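# Park the bicycle in the floor rack

## Task

Get the bike into the floor rack: one wheel sits in the slot near its closed end, and the kickstand is fully retracted. When finished, the bike must be motionless, upright and not leaning, and touching nothing except the rack (no walls, furniture or loose items). The rack is loose on the floor, so it can be shoved out of place.

## Robot and tools

Robot: TidyBot++, a four-caster mobile base (0.54 m long, 0.50 m wide, 0.38 m tall) with one seven-joint arm and a two-finger gripper. The shoulder sits 0.12 m ahead of the base centre, 0.68 m up. Segments: upper arm 0.42 m, forearm 0.31 m, hand 0.31 m. The arm starts folded with the hand pointing down. Cameras: base_camera (fixed on the base, looking forward and down) and wrist_camera (fisheye, looks along the hand).

Frames: the base frame has its origin on the floor below the base centre, x forward, y left, z up, in metres. hand_pose and hand_target are reported in it; the reported point lies midway between the finger pads, with the hand's z axis running out along the fingers and the fingers closing along its y axis. The odometry frame is where the base frame was at the start. base_odometry comes from wheel turns only, so slipping looks like travel; heading is in radians, left positive, -3.142 to 3.142. base_tilt is in degrees, forward and right positive.

move: one action plus optional cameras (list of base_camera, wrist_camera or all; [] for none; omitted means all) and blocking (true or omitted waits until everything is at rest; false returns after about 0.5 s while motion continues). An action uses any of these keys:
- base: an object of relative offsets from where the base is when the command starts, along its own axes. translate_m (forward positive, -2 to 2 m), strafe_m (left positive, -2 to 2 m), rotate_rad (counter-clockwise from above positive, -6.3 to 6.3 rad). These are displacements, never positions.
- joints: absolute angle targets keyed by name. joint_1_rad (any angle; positive is clockwise from above, opposite to heading), joint_2_rad (-2.249 to 2.249, shoulder, 0 is upper arm vertical, positive leans forward), joint_3_rad (any angle), joint_4_rad (-2.579 to 2.579, elbow, 0 straight; with joint_3 at 3.14 negative bends forward), joint_5_rad (any), joint_6_rad (-2.099 to 2.099, wrist), joint_7_rad (any; hand down, positive is counter-clockwise from above). Unlimited joints go the short way round, so send steps below half a turn. gripper_pos runs 0 (open, about 85 mm gap) to 1 (closed); gap is roughly 85 x (1 - gripper_pos) mm.
- target: a single list of seven numbers, an absolute hand pose in the base frame: x, y, z in metres, then quaternion qw, qx, qy, qz. Alongside target, joints may only contain gripper_pos.
- speeds: caps for this action only: translate_m and strafe_m 0.05 to 0.5 m/s (give one of them when both are used), rotate_rad 0.1 to 1.57 rad/s.
A move with no action just reports state and images. Unknown keys make a call invalid; values outside ranges get it refused, and a refusal or unplanned stop cancels the rest of the reply's move, wait and finished_scene calls.

wait: seconds (0 to 10) plus cameras; commands nothing and returns state, ending early once motion settles. stop: brakes all running motions; braked ones read stopped and may keep pressing on contacts. zoom_image: camera plus region [x0, y0, x1, y1] in pixels (top-left origin, at most 504 by 504) of that camera's latest image. read_manual: licence texts only. finished_scene: scene = current scene number; irreversible, and the bike must stay parked once the robot leaves it.

Result lines: move reads done or the worst status. base_status, joint_status and hand_status give each motion's outcome: moving, done, off_target (rested away from target, may still push), contact_stop or time_out (a base move caps at 14 s; target reach attempts give up after about 10 s), not_followed (a check withheld the arm; messages joint command not followed or pose unreachable with a cause). Base done only means the wheels turned enough; a blocked base can say done while short. hand_status done means within 10 mm and 2 degrees; usually moves finish within about 3 cm. To refine, shift the last target by (wanted minus measured hand_pose). To hold still, resend hand_target, not hand_pose. on_its_own lists uncommanded behaviour. motor_effort is percent of max torque per joint, bracketed value is the peak. ARM HIT flags the arm striking the base or itself. torque_fault freezes the arm 10 s. MOTOR HOT warns of heat; limit_stop_at_motor_heat means an over-temperature pause, after which targets must be resent. pictures names the image order.

Cautions: the arm does not avoid obstacles and keeps pushing when blocked; no check stops it hitting the base, especially with low forward poses close in front. Grabbing something high and then driving or turning can tip the robot; horizontal force on a raised hand can lift wheels. The arm sags under a load, so correct with offsets and never command a joint to the angle it currently reads while holding. Avoid dropping the bike, releasing it while it moves, slamming, hard shoves, squeezing something that rests on a support, or twisting/jerking the gripper. Hands pointing down reach at most about 0.94 m high, near the base. Closed fingertips extend about 20 mm beyond the hand point, so watch floor clearance. Brief external tugs on held parts can occur. Prefer short, efficient robot motion.

Each tool is called after "Emit:" as name(argument=value, ...), one argument or row to a line, values as JSON.

## Session

Emit:
move(
)

Scene clock: 0.00 s.
base_odometry: x=+0.000 y=+0.000 heading=+0.000
base_tilt: forward=+0.2 right=-0.5
base_status: not commanded
joint_positions: joint_1_rad=-0.010 joint_2_rad=-0.312 joint_3_rad=+3.187 joint_4_rad=-2.524 joint_5_rad=+0.027 joint_6_rad=-0.872 joint_7_rad=+1.593 gripper_pos=+0.000
joint_status: not commanded
motor_effort: joint_1_rad=+0 joint_2_rad=-1 joint_3_rad=+0 joint_4_rad=+15 joint_5_rad=+0 joint_6_rad=+1 joint_7_rad=+1
hand_pose: x=+0.2600 y=-0.0083 z=+0.5836 quat_wxyz=(+0.004, +1.000, +0.003, +0.029) (m; base frame)
hand_target: x=+0.2595 y=-0.0082 z=+0.5833 quat_wxyz=(+0.004, +1.000, +0.003, +0.028) (m; base frame)
hand_status: not commanded
pictures: base_camera, wrist_camera
camera_calibration:
wrist_camera: T_world_to_cam=[[0.112633, -0.991697, -0.062051, 0.00111021], [-0.991915, -0.108543, -0.0657545, 0.357189], [0.0584734, 0.0689554, -0.995905, 0.699298], [0, 0, 0, 1]] pos_world=[0.313285, -0.00834889, 0.719989]

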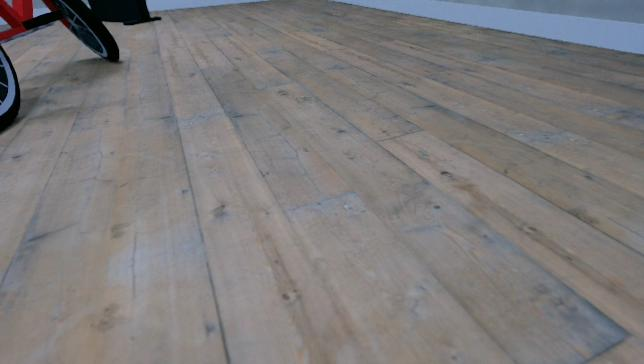

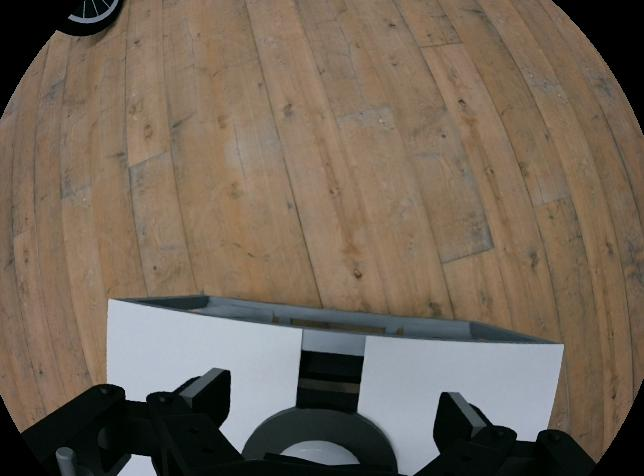

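Emit:
move(
  base={"rotate_rad":0.55},
  joints={"joint_1_rad":0,"joint_2_rad":-0.3,"joint_3_rad":3.1416,"joint_4_rad":-2.2,"joint_5_rad":0,"joint_6_rad":-0.1,"joint_7_rad":1.57},
)

Scene clock: 2.83 s.
move: done
base_odometry: x=+0.000 y=+0.000 heading=+0.550
base_tilt: forward=+0.2 right=-0.5
base_status: done
joint_positions: joint_1_rad=-0.009 joint_2_rad=-0.312 joint_3_rad=+3.159 joint_4_rad=-2.209 joint_5_rad=+0.027 joint_6_rad=-0.161 joint_7_rad=+1.593 gripper_pos=+0.000
joint_status: all done
motor_effort: joint_1_rad=+1(2) joint_2_rad=-8(9) joint_3_rad=+0(2) joint_4_rad=+22(22) joint_5_rad=+1(2) joint_6_rad=+8(8) joint_7_rad=+1(2)
hand_pose: x=+0.5629 y=-0.0041 z=+0.8356 quat_wxyz=(+0.014, +0.857, +0.015, +0.515) (m; base frame)
hand_target: x=+0.5752 y=+0.0013 z=+0.8526 quat_wxyz=(+0.000, +0.841, +0.000, +0.540) (m; base frame)
hand_status: not commanded
pictures: base_camera, wrist_camera
camera_calibration:
wrist_camera: T_world_to_cam=[[0.127625, -0.987309, 0.0945143, -0.152434], [-0.45604, -0.143038, -0.878389, 1.05191], [0.880761, 0.0690024, -0.468507, 0.0287452], [0, 0, 0, 1]] pos_world=[0.473851, -0.00201911, 0.951864]

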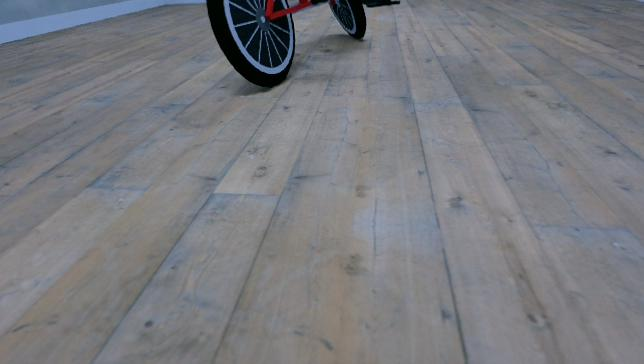

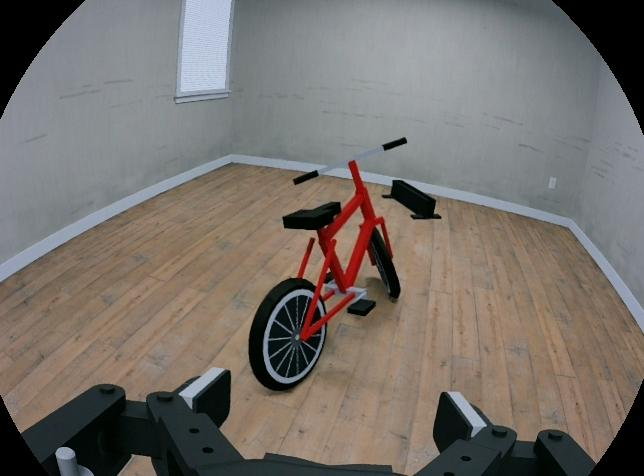

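Emit:
zoom_image(
  camera="wrist_camera",
  region=[240, 120, 480, 400],
)

Emit:
zoom_image(
  camera="wrist_camera",
  region=[370, 160, 460, 230],
)

Scaled by 1.800.

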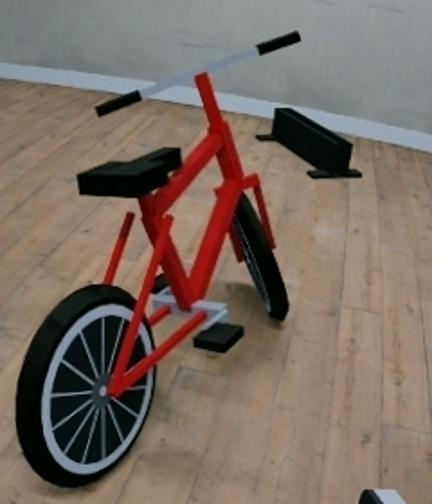

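Scaled by 5.600.

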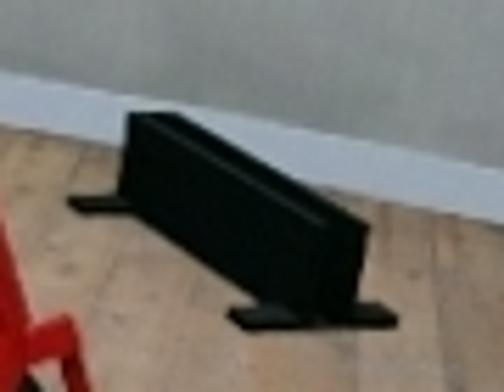

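Emit:
move(
  base={"translate_m":1.771,"strafe_m":-1.32},
)

Scene clock: 13.47 s.
move: done
base_odometry: x=+2.200 y=-0.201 heading=+0.550
base_tilt: forward=+0.2 right=-0.5
base_status: done
joint_positions: joint_1_rad=-0.009 joint_2_rad=-0.305 joint_3_rad=+3.158 joint_4_rad=-2.209 joint_5_rad=+0.027 joint_6_rad=-0.156 joint_7_rad=+1.593 gripper_pos=+0.000
joint_status: not commanded
motor_effort: joint_1_rad=+1(1) joint_2_rad=-7(10) joint_3_rad=+0(1) joint_4_rad=+21(23) joint_5_rad=+0(2) joint_6_rad=+6(9) joint_7_rad=+1(1)
hand_pose: x=+0.5646 y=-0.0038 z=+0.8342 quat_wxyz=(+0.014, +0.857, +0.015, +0.515) (m; base frame)
hand_target: x=+0.5752 y=+0.0013 z=+0.8526 quat_wxyz=(+0.000, +0.841, +0.000, +0.540) (m; base frame)
hand_status: not commanded
pictures: base_camera, wrist_camera
camera_calibration:
wrist_camera: T_world_to_cam=[[0.128374, -0.987207, 0.0945599, -0.15268], [-0.457113, -0.143518, -0.877753, 1.05155], [0.880095, 0.0694563, -0.469689, 0.0279155], [0, 0, 0, 1]] pos_world=[0.475707, -0.00175059, 0.950548]

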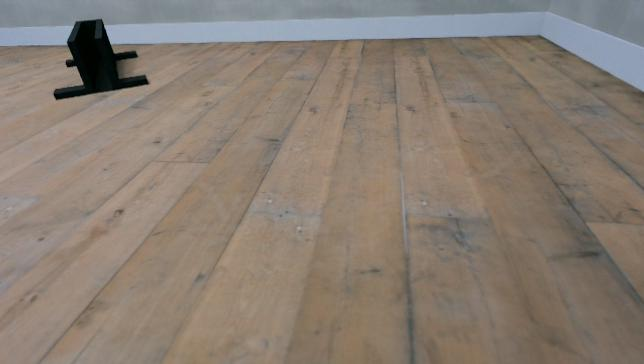

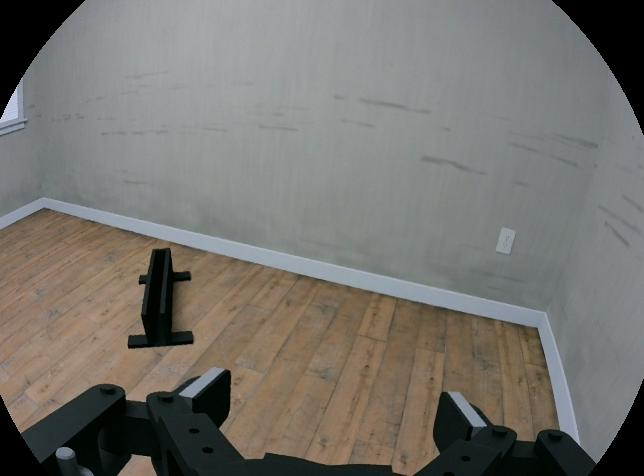

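Emit:
zoom_image(
  camera="base_camera",
  region=[40, 10, 160, 110],
)

Emit:
zoom_image(
  camera="wrist_camera",
  region=[110, 230, 210, 360],
)

Scaled by 4.200.

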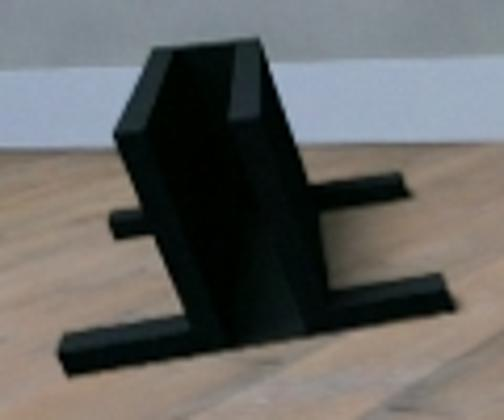

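Scaled by 3.877.

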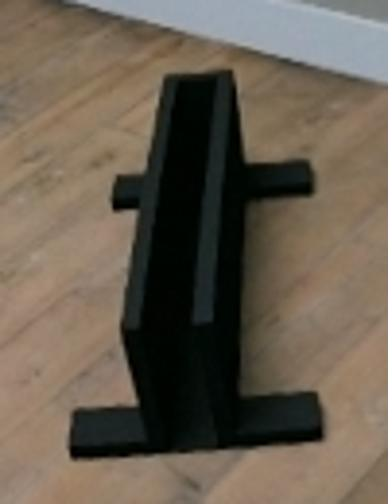

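Emit:
move(
  base={"translate_m":0.861,"strafe_m":0.41,"rotate_rad":0.42},
  joints={"joint_1_rad":0,"joint_2_rad":0.717,"joint_3_rad":3.1416,"joint_4_rad":-1.713,"joint_5_rad":0,"joint_6_rad":-0.712,"joint_7_rad":1.57,"gripper_pos":0.4},
)

Scene clock: 21.17 s.
move: done
base_odometry: x=+2.720 y=+0.599 heading=+0.970
base_tilt: forward=+0.2 right=-0.5
base_status: done
joint_positions: joint_1_rad=-0.003 joint_2_rad=+0.717 joint_3_rad=+3.152 joint_4_rad=-1.723 joint_5_rad=+0.027 joint_6_rad=-0.655 joint_7_rad=+1.593 gripper_pos=+0.400
joint_status: all done
motor_effort: joint_1_rad=+1(3) joint_2_rad=-34(36) joint_3_rad=+0(2) joint_4_rad=+12(23) joint_5_rad=+1(2) joint_6_rad=+1(9) joint_7_rad=+1(2)
hand_pose: x=+0.6129 y=-0.0074 z=+0.4480 quat_wxyz=(+0.012, +0.999, +0.019, +0.023) (m; base frame)
hand_target: x=+0.6007 y=+0.0014 z=+0.4496 quat_wxyz=(+0.000, +1.000, +0.000, +0.000) (m; base frame)
hand_status: not commanded
pictures: base_camera, wrist_camera
camera_calibration:
wrist_camera: T_world_to_cam=[[0.144521, -0.988377, -0.0471665, -0.0724074], [-0.988463, -0.142022, -0.0526328, 0.690167], [0.0453224, 0.0542289, -0.997499, 0.552236], [0, 0, 0, 1]] pos_world=[0.667641, -0.00349386, 0.583766]

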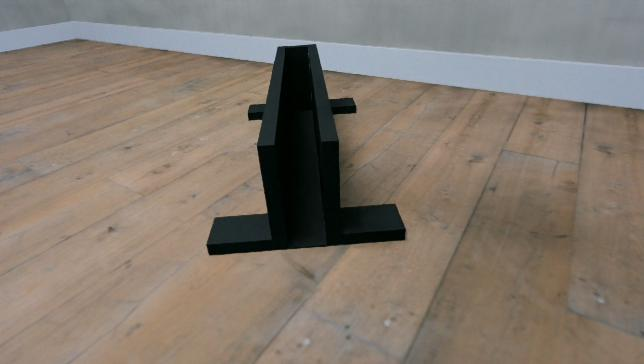

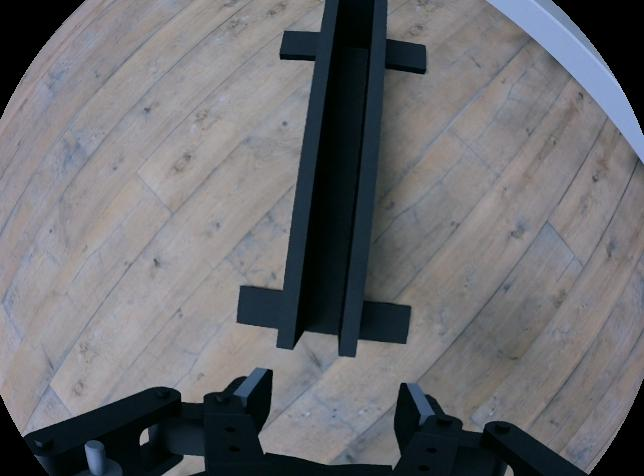

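Emit:
move(
  base={"translate_m":0.17,"rotate_rad":0.03},
  joints={"joint_1_rad":-0.073,"joint_2_rad":1.2,"joint_3_rad":3.1416,"joint_4_rad":-1.427,"joint_5_rad":0,"joint_6_rad":-0.56,"joint_7_rad":1.49,"gripper_pos":0.45},
)

Scene clock: 27.57 s.
move: done
base_odometry: x=+2.816 y=+0.740 heading=+1.001
base_tilt: forward=+0.2 right=-0.5
base_status: done
joint_positions: joint_1_rad=-0.061 joint_2_rad=+1.199 joint_3_rad=+3.151 joint_4_rad=-1.446 joint_5_rad=+0.026 joint_6_rad=-0.617 joint_7_rad=+1.564 gripper_pos=+0.450
joint_status: all done
motor_effort: joint_1_rad=+0(3) joint_2_rad=-40(43) joint_3_rad=-1(2) joint_4_rad=+7(14) joint_5_rad=+0(2) joint_6_rad=-1(2) joint_7_rad=+1(1)
hand_pose: x=+0.6228 y=+0.0223 z=+0.2490 quat_wxyz=(+0.013, +0.997, +0.036, -0.060) (m; base frame)
hand_target: x=+0.6502 y=+0.0402 z=+0.2496 quat_wxyz=(+0.002, +1.000, -0.004, -0.023) (m; base frame)
hand_status: not commanded
pictures: base_camera, wrist_camera
camera_calibration:
wrist_camera: T_world_to_cam=[[0.166998, -0.983676, -0.0670282, -0.0630205], [-0.978305, -0.173772, 0.112796, 0.64692], [-0.122602, 0.0467373, -0.991355, 0.454927], [0, 0, 0, 1]] pos_world=[0.699184, 0.0291627, 0.3738]

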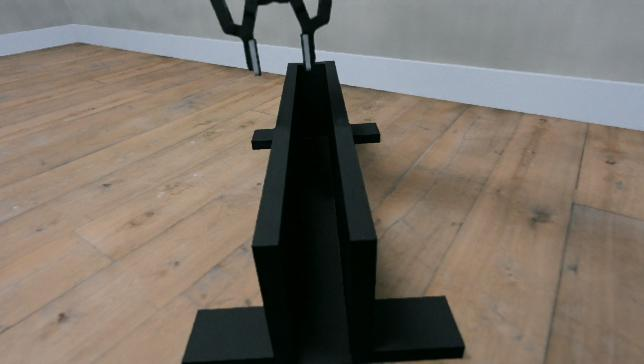

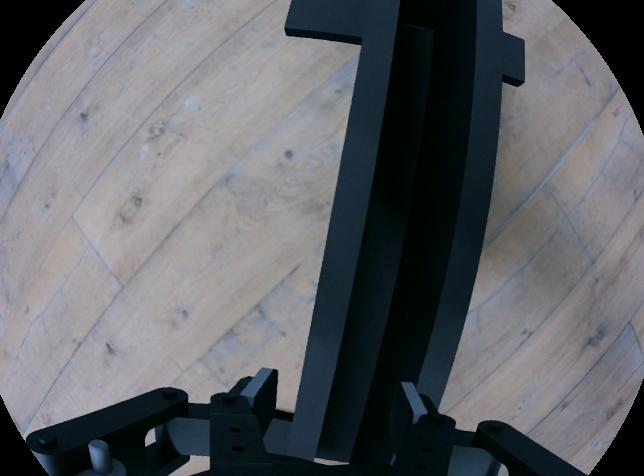

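Emit:
move(
  joints={"joint_1_rad":-0.09,"joint_2_rad":1.29,"joint_3_rad":3.1416,"joint_4_rad":-1.38,"joint_5_rad":0,"joint_6_rad":-0.43,"joint_7_rad":1.42},
)

Scene clock: 37.33 s.
move: done
base_odometry: x=+2.816 y=+0.740 heading=+1.001
base_tilt: forward=+0.2 right=-0.5
base_status: not commanded
joint_positions: joint_1_rad=-0.079 joint_2_rad=+1.289 joint_3_rad=+3.151 joint_4_rad=-1.394 joint_5_rad=+0.026 joint_6_rad=-0.485 joint_7_rad=+1.494 gripper_pos=+0.450
joint_status: all done
motor_effort: joint_1_rad=+1(2) joint_2_rad=-41(44) joint_3_rad=-1(1) joint_4_rad=+8(10) joint_5_rad=+1(2) joint_6_rad=+0(2) joint_7_rad=+1(2)
hand_pose: x=+0.6532 y=+0.0343 z=+0.2058 quat_wxyz=(+0.011, +1.000, +0.011, -0.012) (m; base frame)
hand_target: x=+0.6767 y=+0.0517 z=+0.2073 quat_wxyz=(-0.002, +0.999, -0.030, +0.021) (m; base frame)
hand_status: not commanded
pictures: base_camera, wrist_camera
camera_calibration:
wrist_camera: T_world_to_cam=[[0.124598, -0.990561, -0.0571391, -0.0332983], [-0.991905, -0.125774, 0.017455, 0.710481], [-0.0244768, 0.0545018, -0.998214, 0.352301], [0, 0, 0, 1]] pos_world=[0.717502, 0.037175, 0.337368]

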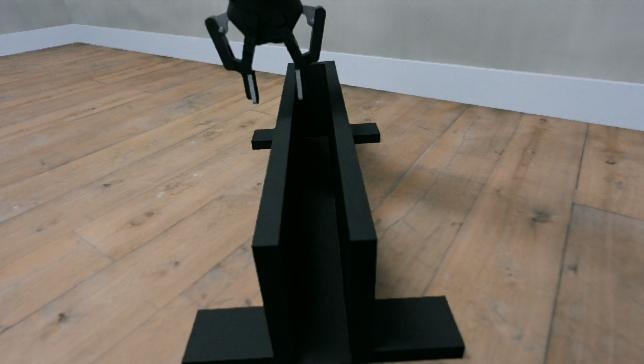

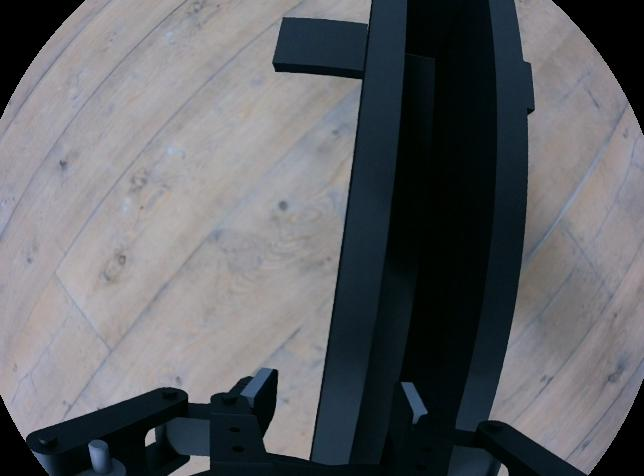

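Emit:
move(
  joints={"joint_1_rad":-0.084,"joint_2_rad":1.411,"joint_3_rad":3.1416,"joint_4_rad":-1.302,"joint_5_rad":0,"joint_6_rad":-0.36,"joint_7_rad":1.42},
  cameras=["base_camera"],
)

Scene clock: 40.00 s.
move: done
base_odometry: x=+2.816 y=+0.740 heading=+1.001
base_tilt: forward=+0.2 right=-0.5
base_status: not commanded
joint_positions: joint_1_rad=-0.079 joint_2_rad=+1.414 joint_3_rad=+3.151 joint_4_rad=-1.317 joint_5_rad=+0.026 joint_6_rad=-0.415 joint_7_rad=+1.494 gripper_pos=+0.450
joint_status: all done
motor_effort: joint_1_rad=+0(2) joint_2_rad=-41(45) joint_3_rad=+0(1) joint_4_rad=+7(9) joint_5_rad=+1(2) joint_6_rad=+0(1) joint_7_rad=+1(2)
hand_pose: x=+0.6577 y=+0.0351 z=+0.1481 quat_wxyz=(+0.010, +1.000, +0.012, -0.002) (m; base frame)
hand_target: x=+0.6843 y=+0.0490 z=+0.1523 quat_wxyz=(-0.004, +0.999, -0.033, +0.034) (m; base frame)
hand_status: not commanded
pictures: base_camera

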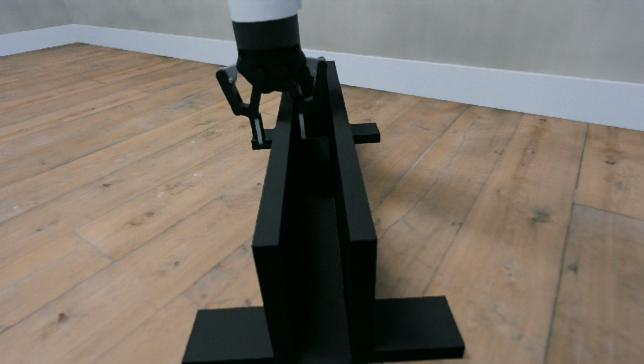

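Straddled. Close and lift.

Emit:
move(
  joints={"gripper_pos":1.0},
  cameras=[],
)

Emit:
move(
  joints={"joint_1_rad":-0.07,"joint_2_rad":1.105,"joint_3_rad":3.1416,"joint_4_rad":-1.5,"joint_5_rad":0,"joint_6_rad":-0.53,"joint_7_rad":1.42},
)

Scene clock: 41.37 s.
move: off_target
base_odometry: x=+2.816 y=+0.740 heading=+1.001
base_tilt: forward=+0.2 right=-0.5
base_status: not commanded
joint_positions: joint_1_rad=-0.077 joint_2_rad=+1.413 joint_3_rad=+3.148 joint_4_rad=-1.317 joint_5_rad=+0.022 joint_6_rad=-0.415 joint_7_rad=+1.490 gripper_pos=+0.801
joint_status: gripper_pos off_target (ended at +0.801, target +1.000)
motor_effort: joint_1_rad=+0(4) joint_2_rad=-41(43) joint_3_rad=+1(4) joint_4_rad=+8(10) joint_5_rad=+2(4) joint_6_rad=+1(2) joint_7_rad=+1(3)
hand_pose: x=+0.6582 y=+0.0364 z=+0.1485 quat_wxyz=(+0.008, +1.000, +0.008, -0.001) (m; base frame)
hand_target: x=+0.6843 y=+0.0490 z=+0.1523 quat_wxyz=(-0.004, +0.999, -0.033, +0.034) (m; base frame)
hand_status: not commanded
pictures: none
No camera images: "cameras" was empty.

Scene clock: 43.20 s.
move: off_target
base_odometry: x=+2.816 y=+0.740 heading=+1.001
base_tilt: forward=+0.2 right=-0.5
base_status: not commanded
joint_positions: joint_1_rad=-0.077 joint_2_rad=+1.164 joint_3_rad=+3.148 joint_4_rad=-1.498 joint_5_rad=+0.022 joint_6_rad=-0.481 joint_7_rad=+1.490 gripper_pos=+0.801
joint_status: joint_2_rad off_target (ended at +1.164, target +1.105); the others done
motor_effort: joint_1_rad=+0(2) joint_2_rad=-50(56) joint_3_rad=+0(2) joint_4_rad=+11(13) joint_5_rad=+1(3) joint_6_rad=+0(2) joint_7_rad=+1(2)
hand_pose: x=+0.6486 y=+0.0352 z=+0.2579 quat_wxyz=(+0.008, +1.000, +0.007, -0.001) (m; base frame)
hand_target: x=+0.6563 y=+0.0390 z=+0.2893 quat_wxyz=(+0.000, +0.999, -0.040, +0.003) (m; base frame)
hand_status: not commanded
pictures: base_camera, wrist_camera
camera_calibration:
wrist_camera: T_world_to_cam=[[0.117316, -0.991251, -0.0604863, -0.0232049], [-0.993095, -0.117118, -0.0068073, 0.711802], [-0.000336316, 0.0608672, -0.998146, 0.388279], [0, 0, 0, 1]] pos_world=[0.709739, 0.0367297, 0.391001]

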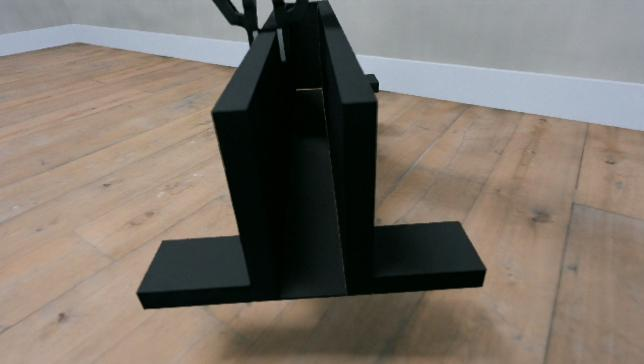

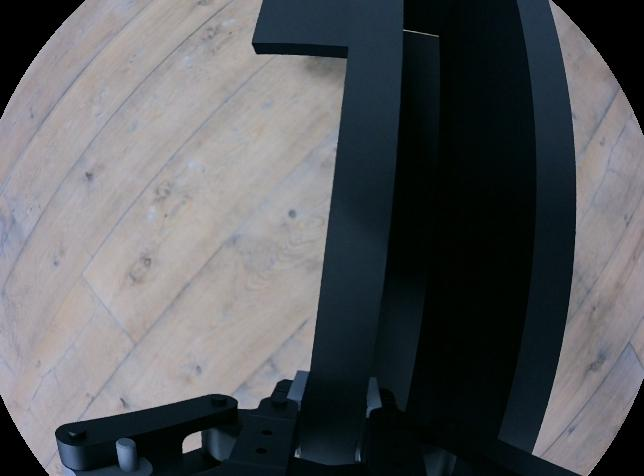

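Emit:
move(
  base={"translate_m":-1.046,"strafe_m":-0.296,"rotate_rad":-1.0},
  joints={"joint_1_rad":-0.07,"joint_2_rad":1.105,"joint_3_rad":3.1416,"joint_4_rad":-1.5,"joint_5_rad":0,"joint_6_rad":-0.53,"joint_7_rad":2.95},
  cameras=["base_camera"],
)

Emit:
move(
  base={"translate_m":-1.9},
  joints={"joint_1_rad":-0.07,"joint_2_rad":1.105,"joint_3_rad":3.1416,"joint_4_rad":-1.5,"joint_5_rad":0,"joint_6_rad":-0.53,"joint_7_rad":4.56},
)

Scene clock: 49.53 s.
move: off_target
base_odometry: x=+2.501 y=-0.301 heading=+0.001
base_tilt: forward=+0.2 right=-0.5
base_status: done
joint_positions: joint_1_rad=-0.099 joint_2_rad=+1.164 joint_3_rad=+3.115 joint_4_rad=-1.504 joint_5_rad=+0.011 joint_6_rad=-0.494 joint_7_rad=+2.887 gripper_pos=+0.802
joint_status: joint_2_rad off_target (ended at +1.164, target +1.105); the others done
motor_effort: joint_1_rad=+6(8) joint_2_rad=-49(52) joint_3_rad=+5(11) joint_4_rad=+12(15) joint_5_rad=+2(6) joint_6_rad=+1(6) joint_7_rad=+0(2)
hand_pose: x=+0.6384 y=+0.0672 z=+0.2578 quat_wxyz=(-0.013, +0.753, +0.658, -0.003) (m; base frame)
hand_target: x=+0.6563 y=+0.0390 z=+0.2893 quat_wxyz=(+0.002, +0.749, +0.663, +0.003) (m; base frame)
hand_status: not commanded
pictures: base_camera

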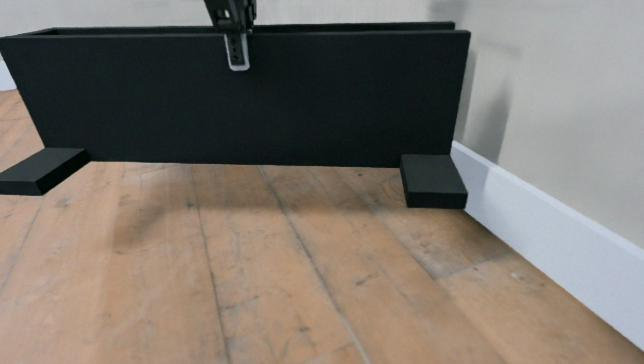

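Scene clock: 54.67 s.
move: off_target
base_odometry: x=+0.601 y=-0.302 heading=+0.001
base_tilt: forward=+0.2 right=-0.5
base_status: done
joint_positions: joint_1_rad=-0.069 joint_2_rad=+1.164 joint_3_rad=+3.135 joint_4_rad=-1.507 joint_5_rad=+0.011 joint_6_rad=-0.494 joint_7_rad=+4.488 gripper_pos=+0.802
joint_status: joint_2_rad off_target (ended at +1.164, target +1.105); the others done
motor_effort: joint_1_rad=+0(6) joint_2_rad=-50(52) joint_3_rad=-1(5) joint_4_rad=+10(14) joint_5_rad=+1(3) joint_6_rad=+0(2) joint_7_rad=+1(3)
hand_pose: x=+0.6389 y=+0.0394 z=+0.2568 quat_wxyz=(-0.012, +0.071, +0.997, -0.001) (m; base frame)
hand_target: x=+0.6563 y=+0.0390 z=+0.2893 quat_wxyz=(+0.003, +0.041, +0.999, +0.000) (m; base frame)
hand_status: not commanded
pictures: base_camera, wrist_camera
camera_calibration:
wrist_camera: T_world_to_cam=[[0.0369778, 0.996232, -0.078449, -0.0403826], [0.998654, -0.0396971, -0.0333916, -0.566138], [-0.03638, -0.0771086, -0.996359, 0.41492], [0, 0, 0, 1]] pos_world=[0.581964, 0.0497503, 0.391337]

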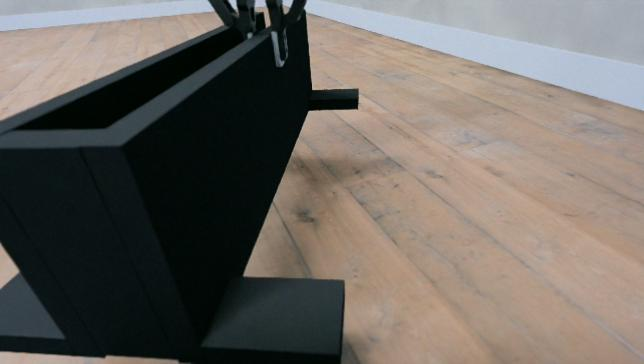

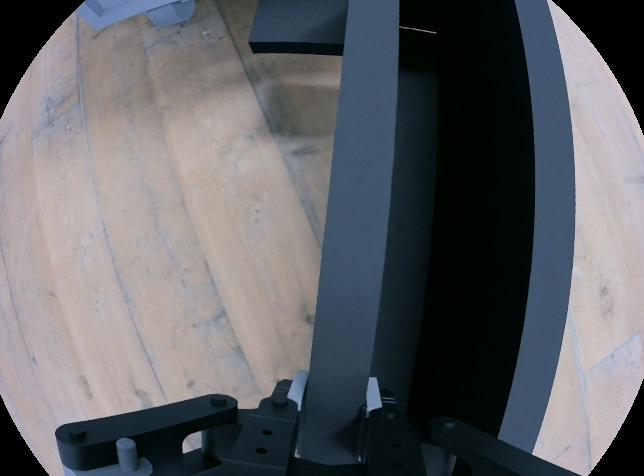

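Emit:
move(
  base={"translate_m":-0.72,"strafe_m":0.35},
  joints={"joint_1_rad":-0.07,"joint_2_rad":1.105,"joint_3_rad":3.1416,"joint_4_rad":-1.5,"joint_5_rad":0,"joint_6_rad":-0.53,"joint_7_rad":4.70},
)

Scene clock: 60.90 s.
move: off_target
base_odometry: x=-0.120 y=+0.047 heading=+0.001
base_tilt: forward=+0.2 right=-0.5
base_status: done
joint_positions: joint_1_rad=-0.070 joint_2_rad=+1.164 joint_3_rad=+3.135 joint_4_rad=-1.508 joint_5_rad=+0.011 joint_6_rad=-0.494 joint_7_rad=+4.647 gripper_pos=+0.802
joint_status: joint_2_rad off_target (ended at +1.164, target +1.105); the others done
motor_effort: joint_1_rad=+0(3) joint_2_rad=-49(51) joint_3_rad=-2(4) joint_4_rad=+11(14) joint_5_rad=+1(2) joint_6_rad=-1(2) joint_7_rad=+1(2)
hand_pose: x=+0.6382 y=+0.0398 z=+0.2567 quat_wxyz=(-0.013, -0.008, +1.000, -0.001) (m; base frame)
hand_target: x=+0.6563 y=+0.0390 z=+0.2893 quat_wxyz=(+0.003, -0.029, +1.000, +0.000) (m; base frame)
hand_status: not commanded
pictures: base_camera, wrist_camera
camera_calibration:
wrist_camera: T_world_to_cam=[[-0.121767, 0.989725, -0.0749515, 0.0599275], [0.992233, 0.119444, -0.0347468, -0.567237], [-0.0254373, -0.0786003, -0.996582, 0.407935], [0, 0, 0, 1]] pos_world=[0.580505, 0.0405053, 0.391323]

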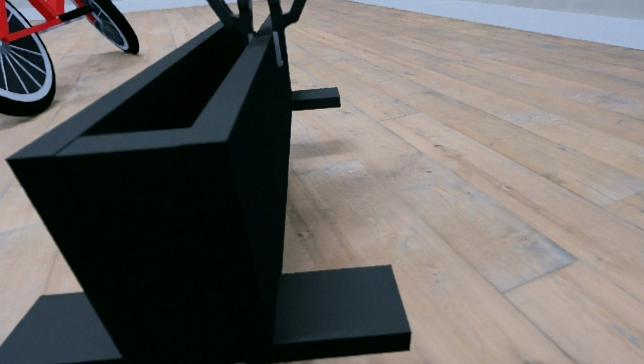

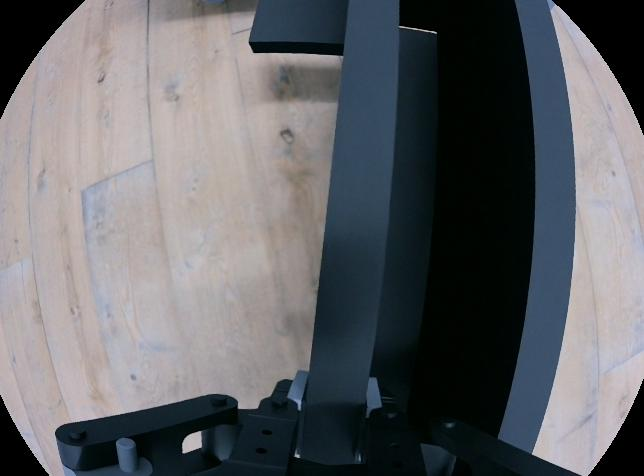

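Emit:
zoom_image(
  camera="base_camera",
  region=[0, 0, 160, 130],
)

Scaled by 3.150.

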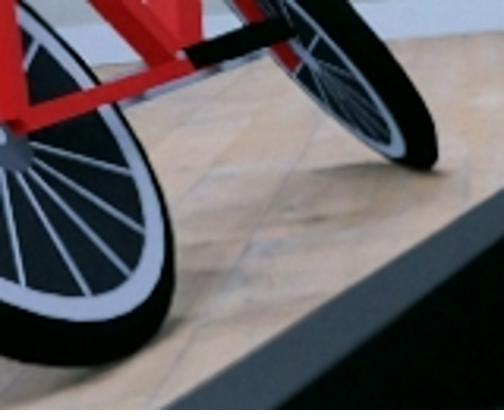

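Emit:
move(
  base={"strafe_m":0.70},
  speeds={"strafe_m":0.3},
  cameras=["base_camera"],
)

Emit:
move(
  joints={"joint_1_rad":-0.07,"joint_2_rad":1.365,"joint_3_rad":3.1416,"joint_4_rad":-1.385,"joint_5_rad":0,"joint_6_rad":-0.345,"joint_7_rad":4.71},
)

Scene clock: 67.00 s.
move: done
base_odometry: x=-0.120 y=+0.747 heading=+0.001
base_tilt: forward=+0.2 right=-0.5
base_status: done
joint_positions: joint_1_rad=-0.075 joint_2_rad=+1.164 joint_3_rad=+3.138 joint_4_rad=-1.508 joint_5_rad=+0.011 joint_6_rad=-0.494 joint_7_rad=+4.647 gripper_pos=+0.802
joint_status: not commanded
motor_effort: joint_1_rad=+0(4) joint_2_rad=-49(51) joint_3_rad=-2(4) joint_4_rad=+11(12) joint_5_rad=+0(2) joint_6_rad=-1(2) joint_7_rad=+1(1)
hand_pose: x=+0.6381 y=+0.0407 z=+0.2567 quat_wxyz=(-0.012, -0.010, +1.000, -0.002) (m; base frame)
hand_target: x=+0.6563 y=+0.0390 z=+0.2893 quat_wxyz=(+0.003, -0.029, +1.000, +0.000) (m; base frame)
hand_status: not commanded
pictures: base_camera

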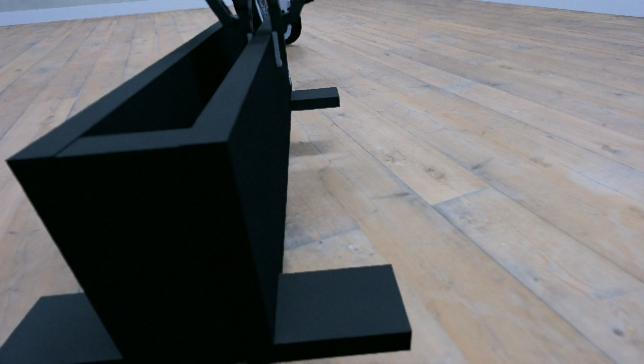

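Scene clock: 68.40 s.
move: done
base_odometry: x=-0.120 y=+0.747 heading=+0.001
base_tilt: forward=+0.2 right=-0.5
base_status: not commanded
joint_positions: joint_1_rad=-0.074 joint_2_rad=+1.393 joint_3_rad=+3.138 joint_4_rad=-1.410 joint_5_rad=+0.011 joint_6_rad=-0.401 joint_7_rad=+4.647 gripper_pos=+0.802
joint_status: all done
motor_effort: joint_1_rad=+1(2) joint_2_rad=-44(51) joint_3_rad=+1(4) joint_4_rad=+8(11) joint_5_rad=+1(2) joint_6_rad=+1(3) joint_7_rad=+1(2)
hand_pose: x=+0.6164 y=+0.0387 z=+0.1491 quat_wxyz=(-0.031, -0.010, +0.999, -0.003) (m; base frame)
hand_target: x=+0.6639 y=+0.0396 z=+0.1663 quat_wxyz=(+0.023, -0.034, +0.999, +0.001) (m; base frame)
hand_status: not commanded
pictures: base_camera, wrist_camera
camera_calibration:
wrist_camera: T_world_to_cam=[[-0.127503, 0.98903, -0.0745779, 0.0538389], [0.989868, 0.122152, -0.0723952, -0.54232], [-0.0624912, -0.0830528, -0.994584, 0.322716], [0, 0, 0, 1]] pos_world=[0.563857, 0.0397995, 0.285722]

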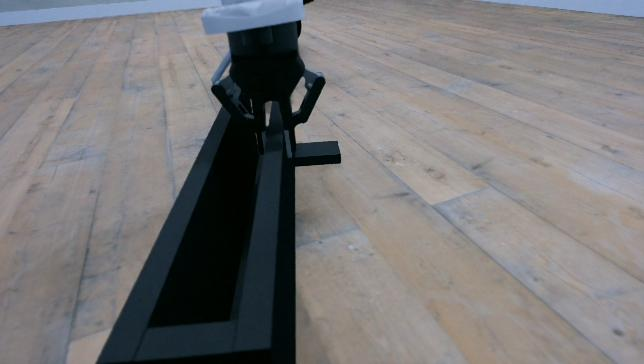

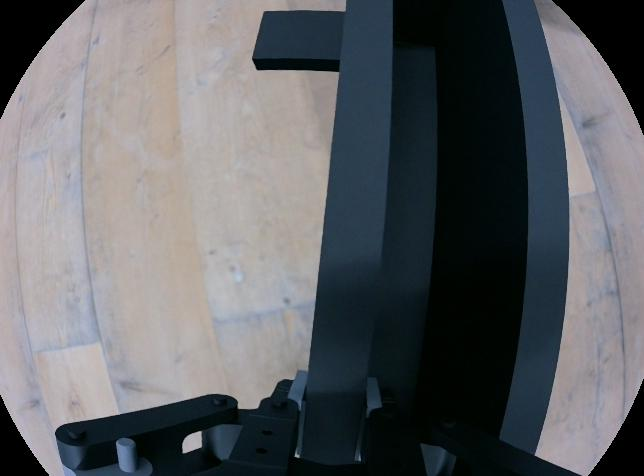

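Emit:
move(
  joints={"joint_1_rad":-0.07,"joint_2_rad":1.38,"joint_3_rad":3.1416,"joint_4_rad":-1.385,"joint_5_rad":0,"joint_6_rad":-0.29,"joint_7_rad":4.71},
  cameras=["base_camera"],
)

Emit:
move(
  joints={"gripper_pos":0.5},
  cameras=["base_camera"],
)

Scene clock: 69.57 s.
move: done
base_odometry: x=-0.120 y=+0.747 heading=+0.001
base_tilt: forward=+0.2 right=-0.5
base_status: not commanded
joint_positions: joint_1_rad=-0.074 joint_2_rad=+1.393 joint_3_rad=+3.138 joint_4_rad=-1.410 joint_5_rad=+0.011 joint_6_rad=-0.369 joint_7_rad=+4.647 gripper_pos=+0.802
joint_status: all done
motor_effort: joint_1_rad=+1(1) joint_2_rad=-43(46) joint_3_rad=+0(1) joint_4_rad=+9(10) joint_5_rad=+1(2) joint_6_rad=+3(5) joint_7_rad=+1(1)
hand_pose: x=+0.6266 y=+0.0395 z=+0.1487 quat_wxyz=(-0.015, -0.010, +1.000, -0.001) (m; base frame)
hand_target: x=+0.6732 y=+0.0402 z=+0.1591 quat_wxyz=(+0.043, -0.034, +0.998, +0.002) (m; base frame)
hand_status: not commanded
pictures: base_camera

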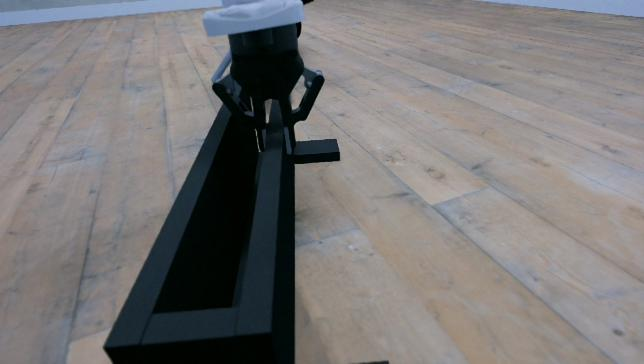

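Scene clock: 70.43 s.
move: done
base_odometry: x=-0.120 y=+0.747 heading=+0.001
base_tilt: forward=+0.2 right=-0.6
base_status: not commanded
joint_positions: joint_1_rad=-0.074 joint_2_rad=+1.389 joint_3_rad=+3.138 joint_4_rad=-1.398 joint_5_rad=+0.011 joint_6_rad=-0.337 joint_7_rad=+4.647 gripper_pos=+0.500
joint_status: all done
motor_effort: joint_1_rad=+0(1) joint_2_rad=-40(45) joint_3_rad=-1(1) joint_4_rad=+6(10) joint_5_rad=+0(2) joint_6_rad=+0(5) joint_7_rad=+1(1)
hand_pose: x=+0.6461 y=+0.0411 z=+0.1521 quat_wxyz=(+0.009, -0.010, +1.000, +0.000) (m; base frame)
hand_target: x=+0.6732 y=+0.0402 z=+0.1591 quat_wxyz=(+0.043, -0.034, +0.998, +0.002) (m; base frame)
hand_status: not commanded
pictures: base_camera

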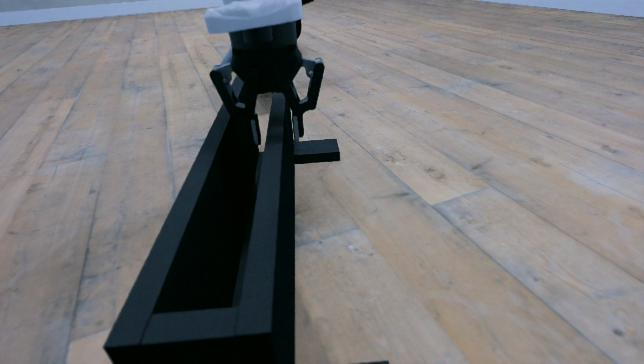

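Emit:
move(
  joints={"joint_1_rad":-0.07,"joint_2_rad":1.1,"joint_3_rad":3.1416,"joint_4_rad":-1.5,"joint_5_rad":0,"joint_6_rad":-0.5,"joint_7_rad":4.71},
  cameras=[],
)

Emit:
move(
  joints={"joint_1_rad":0,"joint_2_rad":0.2,"joint_3_rad":3.1416,"joint_4_rad":-2.0,"joint_5_rad":0,"joint_6_rad":-0.3,"joint_7_rad":3.1},
  cameras=[],
)

Emit:
move(
  joints={"joint_1_rad":-0.1,"joint_2_rad":-0.2,"joint_3_rad":3.1416,"joint_4_rad":-2.2,"joint_5_rad":0,"joint_6_rad":-0.25,"joint_7_rad":1.57},
)

Scene clock: 73.07 s.
move: done
base_odometry: x=-0.120 y=+0.747 heading=+0.001
base_tilt: forward=+0.2 right=-0.5
base_status: not commanded
joint_positions: joint_1_rad=-0.074 joint_2_rad=+1.101 joint_3_rad=+3.138 joint_4_rad=-1.478 joint_5_rad=+0.011 joint_6_rad=-0.443 joint_7_rad=+4.647 gripper_pos=+0.500
joint_status: all done
motor_effort: joint_1_rad=+0(2) joint_2_rad=-40(45) joint_3_rad=-1(2) joint_4_rad=+10(11) joint_5_rad=+1(2) joint_6_rad=+1(1) joint_7_rad=+1(2)
hand_pose: x=+0.6971 y=+0.0445 z=+0.2972 quat_wxyz=(+0.060, -0.010, +0.998, +0.003) (m; base frame)
hand_target: x=+0.6675 y=+0.0398 z=+0.2923 quat_wxyz=(+0.021, -0.034, +0.999, +0.001) (m; base frame)
hand_status: not commanded
pictures: none
No camera images: "cameras" was empty.

Scene clock: 75.73 s.
move: done
base_odometry: x=-0.120 y=+0.747 heading=+0.001
base_tilt: forward=+0.2 right=-0.5
base_status: not commanded
joint_positions: joint_1_rad=-0.014 joint_2_rad=+0.208 joint_3_rad=+3.138 joint_4_rad=-1.973 joint_5_rad=+0.011 joint_6_rad=-0.359 joint_7_rad=+3.176 gripper_pos=+0.500
joint_status: all done
motor_effort: joint_1_rad=+0(2) joint_2_rad=-23(43) joint_3_rad=+0(2) joint_4_rad=+18(18) joint_5_rad=+0(2) joint_6_rad=+4(6) joint_7_rad=+1(2)
hand_pose: x=+0.6395 y=+0.0091 z=+0.6565 quat_wxyz=(+0.213, +0.655, +0.695, +0.205) (m; base frame)
hand_target: x=+0.6431 y=+0.0013 z=+0.6598 quat_wxyz=(+0.218, +0.685, +0.657, +0.228) (m; base frame)
hand_status: not commanded
pictures: none
No camera images: "cameras" was empty.

Scene clock: 78.00 s.
move: done
base_odometry: x=-0.120 y=+0.747 heading=+0.001
base_tilt: forward=+0.2 right=-0.5
base_status: not commanded
joint_positions: joint_1_rad=-0.086 joint_2_rad=-0.193 joint_3_rad=+3.138 joint_4_rad=-2.173 joint_5_rad=+0.011 joint_6_rad=-0.309 joint_7_rad=+1.646 gripper_pos=+0.500
joint_status: all done
motor_effort: joint_1_rad=+1(2) joint_2_rad=-12(24) joint_3_rad=+0(1) joint_4_rad=+20(21) joint_5_rad=+1(2) joint_6_rad=+6(7) joint_7_rad=+1(2)
hand_pose: x=+0.5594 y=+0.0398 z=+0.7647 quat_wxyz=(+0.001, +0.907, +0.079, +0.413) (m; base frame)
hand_target: x=+0.5611 y=+0.0457 z=+0.7678 quat_wxyz=(-0.022, +0.901, +0.045, +0.431) (m; base frame)
hand_status: not commanded
pictures: base_camera, wrist_camera
camera_calibration:
wrist_camera: T_world_to_cam=[[0.265837, -0.959441, 0.0938287, -0.17984], [-0.620179, -0.244724, -0.745311, 0.988406], [0.738044, 0.13994, -0.660082, 0.21908], [0, 0, 0, 1]] pos_world=[0.499106, 0.0386822, 0.898154]

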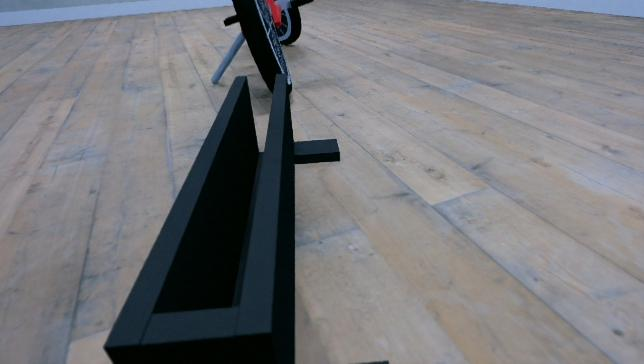

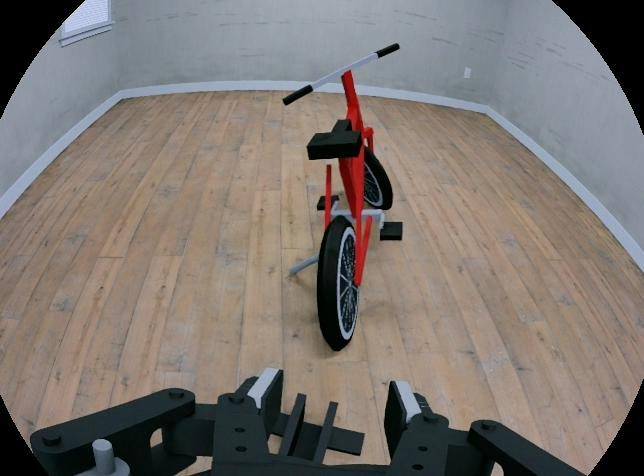

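Emit:
zoom_image(
  camera="wrist_camera",
  region=[260, 30, 440, 370],
)

Emit:
zoom_image(
  camera="wrist_camera",
  region=[290, 110, 410, 220],
)

Scaled by 1.482.

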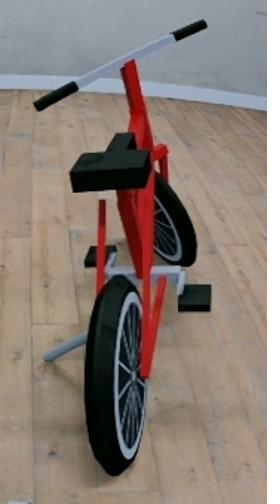

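Scaled by 4.200.

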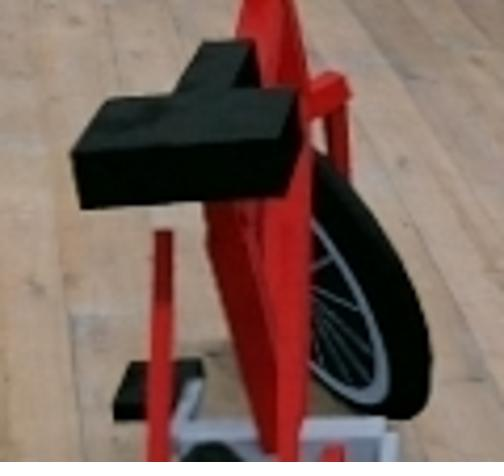

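Emit:
move(
  joints={"joint_1_rad":-0.072,"joint_2_rad":1.178,"joint_3_rad":3.1416,"joint_4_rad":-1.49,"joint_5_rad":0,"joint_6_rad":-0.52,"joint_7_rad":1.42},
)

Scene clock: 87.03 s.
move: done
base_odometry: x=-0.120 y=+0.747 heading=+0.001
base_tilt: forward=+0.2 right=-0.5
base_status: not commanded
joint_positions: joint_1_rad=-0.086 joint_2_rad=+1.174 joint_3_rad=+3.138 joint_4_rad=-1.509 joint_5_rad=+0.011 joint_6_rad=-0.460 joint_7_rad=+1.494 gripper_pos=+0.500
joint_status: all done
motor_effort: joint_1_rad=+0(2) joint_2_rad=-39(42) joint_3_rad=-1(1) joint_4_rad=+8(21) joint_5_rad=+1(2) joint_6_rad=+1(7) joint_7_rad=+1(2)
hand_pose: x=+0.6435 y=+0.0470 z=+0.2513 quat_wxyz=(+0.001, +1.000, +0.010, -0.001) (m; base frame)
hand_target: x=+0.6352 y=+0.0386 z=+0.2521 quat_wxyz=(+0.003, +0.999, -0.039, -0.023) (m; base frame)
hand_status: not commanded
pictures: base_camera, wrist_camera
camera_calibration:
wrist_camera: T_world_to_cam=[[0.12362, -0.989496, -0.0749446, -0.011839], [-0.992329, -0.12338, -0.00784691, 0.708186], [-0.00148216, 0.0753397, -0.997157, 0.380756], [0, 0, 0, 1]] pos_world=[0.704781, 0.046975, 0.384343]

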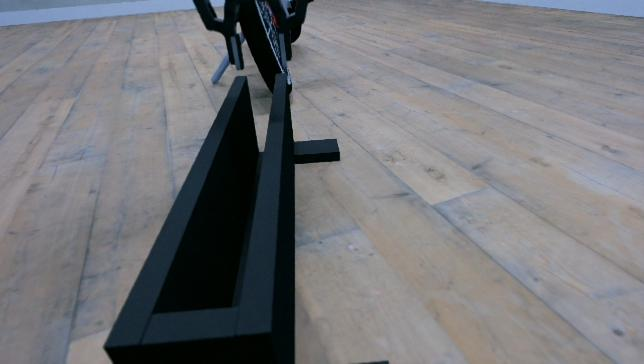

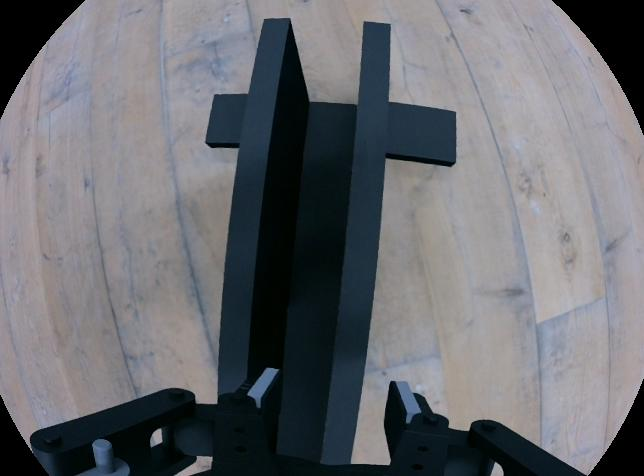

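Emit:
move(
  joints={"joint_1_rad":-0.066,"joint_2_rad":1.395,"joint_3_rad":3.1416,"joint_4_rad":-1.355,"joint_5_rad":0,"joint_6_rad":-0.32,"joint_7_rad":1.42},
  cameras=["base_camera"],
)

Emit:
move(
  joints={"gripper_pos":1.0},
  cameras=[],
)

Emit:
move(
  joints={"joint_1_rad":-0.066,"joint_2_rad":1.24,"joint_3_rad":3.1416,"joint_4_rad":-1.42,"joint_5_rad":0,"joint_6_rad":-0.40,"joint_7_rad":1.42},
  cameras=["base_camera"],
)

Scene clock: 91.27 s.
move: done
base_odometry: x=-0.120 y=+0.747 heading=+0.001
base_tilt: forward=+0.2 right=-0.5
base_status: not commanded
joint_positions: joint_1_rad=-0.080 joint_2_rad=+1.400 joint_3_rad=+3.138 joint_4_rad=-1.373 joint_5_rad=+0.011 joint_6_rad=-0.375 joint_7_rad=+1.494 gripper_pos=+0.500
joint_status: all done
motor_effort: joint_1_rad=+0(1) joint_2_rad=-41(45) joint_3_rad=+0(2) joint_4_rad=+7(9) joint_5_rad=+1(2) joint_6_rad=+0(1) joint_7_rad=+1(2)
hand_pose: x=+0.6436 y=+0.0441 z=+0.1491 quat_wxyz=(+0.001, +1.000, +0.007, -0.003) (m; base frame)
hand_target: x=+0.6742 y=+0.0381 z=+0.1543 quat_wxyz=(-0.004, +0.998, -0.042, +0.036) (m; base frame)
hand_status: not commanded
pictures: base_camera

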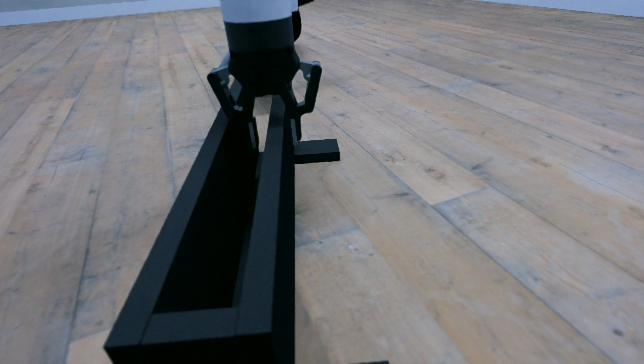

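Scene clock: 92.10 s.
move: off_target
base_odometry: x=-0.120 y=+0.747 heading=+0.001
base_tilt: forward=+0.2 right=-0.6
base_status: not commanded
joint_positions: joint_1_rad=-0.077 joint_2_rad=+1.399 joint_3_rad=+3.139 joint_4_rad=-1.373 joint_5_rad=+0.011 joint_6_rad=-0.375 joint_7_rad=+1.494 gripper_pos=+0.803
joint_status: gripper_pos off_target (ended at +0.803, target +1.000)
motor_effort: joint_1_rad=+1(2) joint_2_rad=-41(42) joint_3_rad=+0(3) joint_4_rad=+7(9) joint_5_rad=+1(2) joint_6_rad=+0(1) joint_7_rad=+1(1)
hand_pose: x=+0.6442 y=+0.0424 z=+0.1495 quat_wxyz=(+0.001, +1.000, +0.005, -0.002) (m; base frame)
hand_target: x=+0.6742 y=+0.0381 z=+0.1543 quat_wxyz=(-0.004, +0.998, -0.042, +0.036) (m; base frame)
hand_status: not commanded
pictures: none
No camera images: "cameras" was empty.

Scene clock: 93.33 s.
move: off_target
base_odometry: x=-0.120 y=+0.747 heading=+0.001
base_tilt: forward=+0.3 right=-0.5
base_status: not commanded
joint_positions: joint_1_rad=-0.077 joint_2_rad=+1.302 joint_3_rad=+3.139 joint_4_rad=-1.418 joint_5_rad=+0.011 joint_6_rad=-0.375 joint_7_rad=+1.492 gripper_pos=+0.803
joint_status: joint_2_rad off_target (ended at +1.302, target +1.240); the others done
motor_effort: joint_1_rad=+1(1) joint_2_rad=-51(54) joint_3_rad=-2(3) joint_4_rad=+10(11) joint_5_rad=+0(2) joint_6_rad=+1(2) joint_7_rad=+1(1)
hand_pose: x=+0.6662 y=+0.0441 z=+0.1958 quat_wxyz=(-0.001, +1.000, +0.004, +0.024) (m; base frame)
hand_target: x=+0.6866 y=+0.0389 z=+0.2296 quat_wxyz=(-0.004, +0.998, -0.042, +0.041) (m; base frame)
hand_status: not commanded
pictures: base_camera

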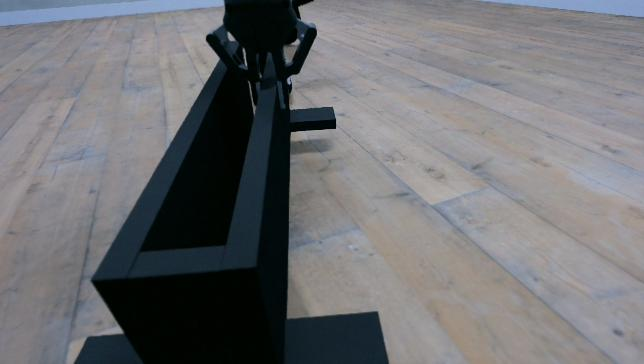

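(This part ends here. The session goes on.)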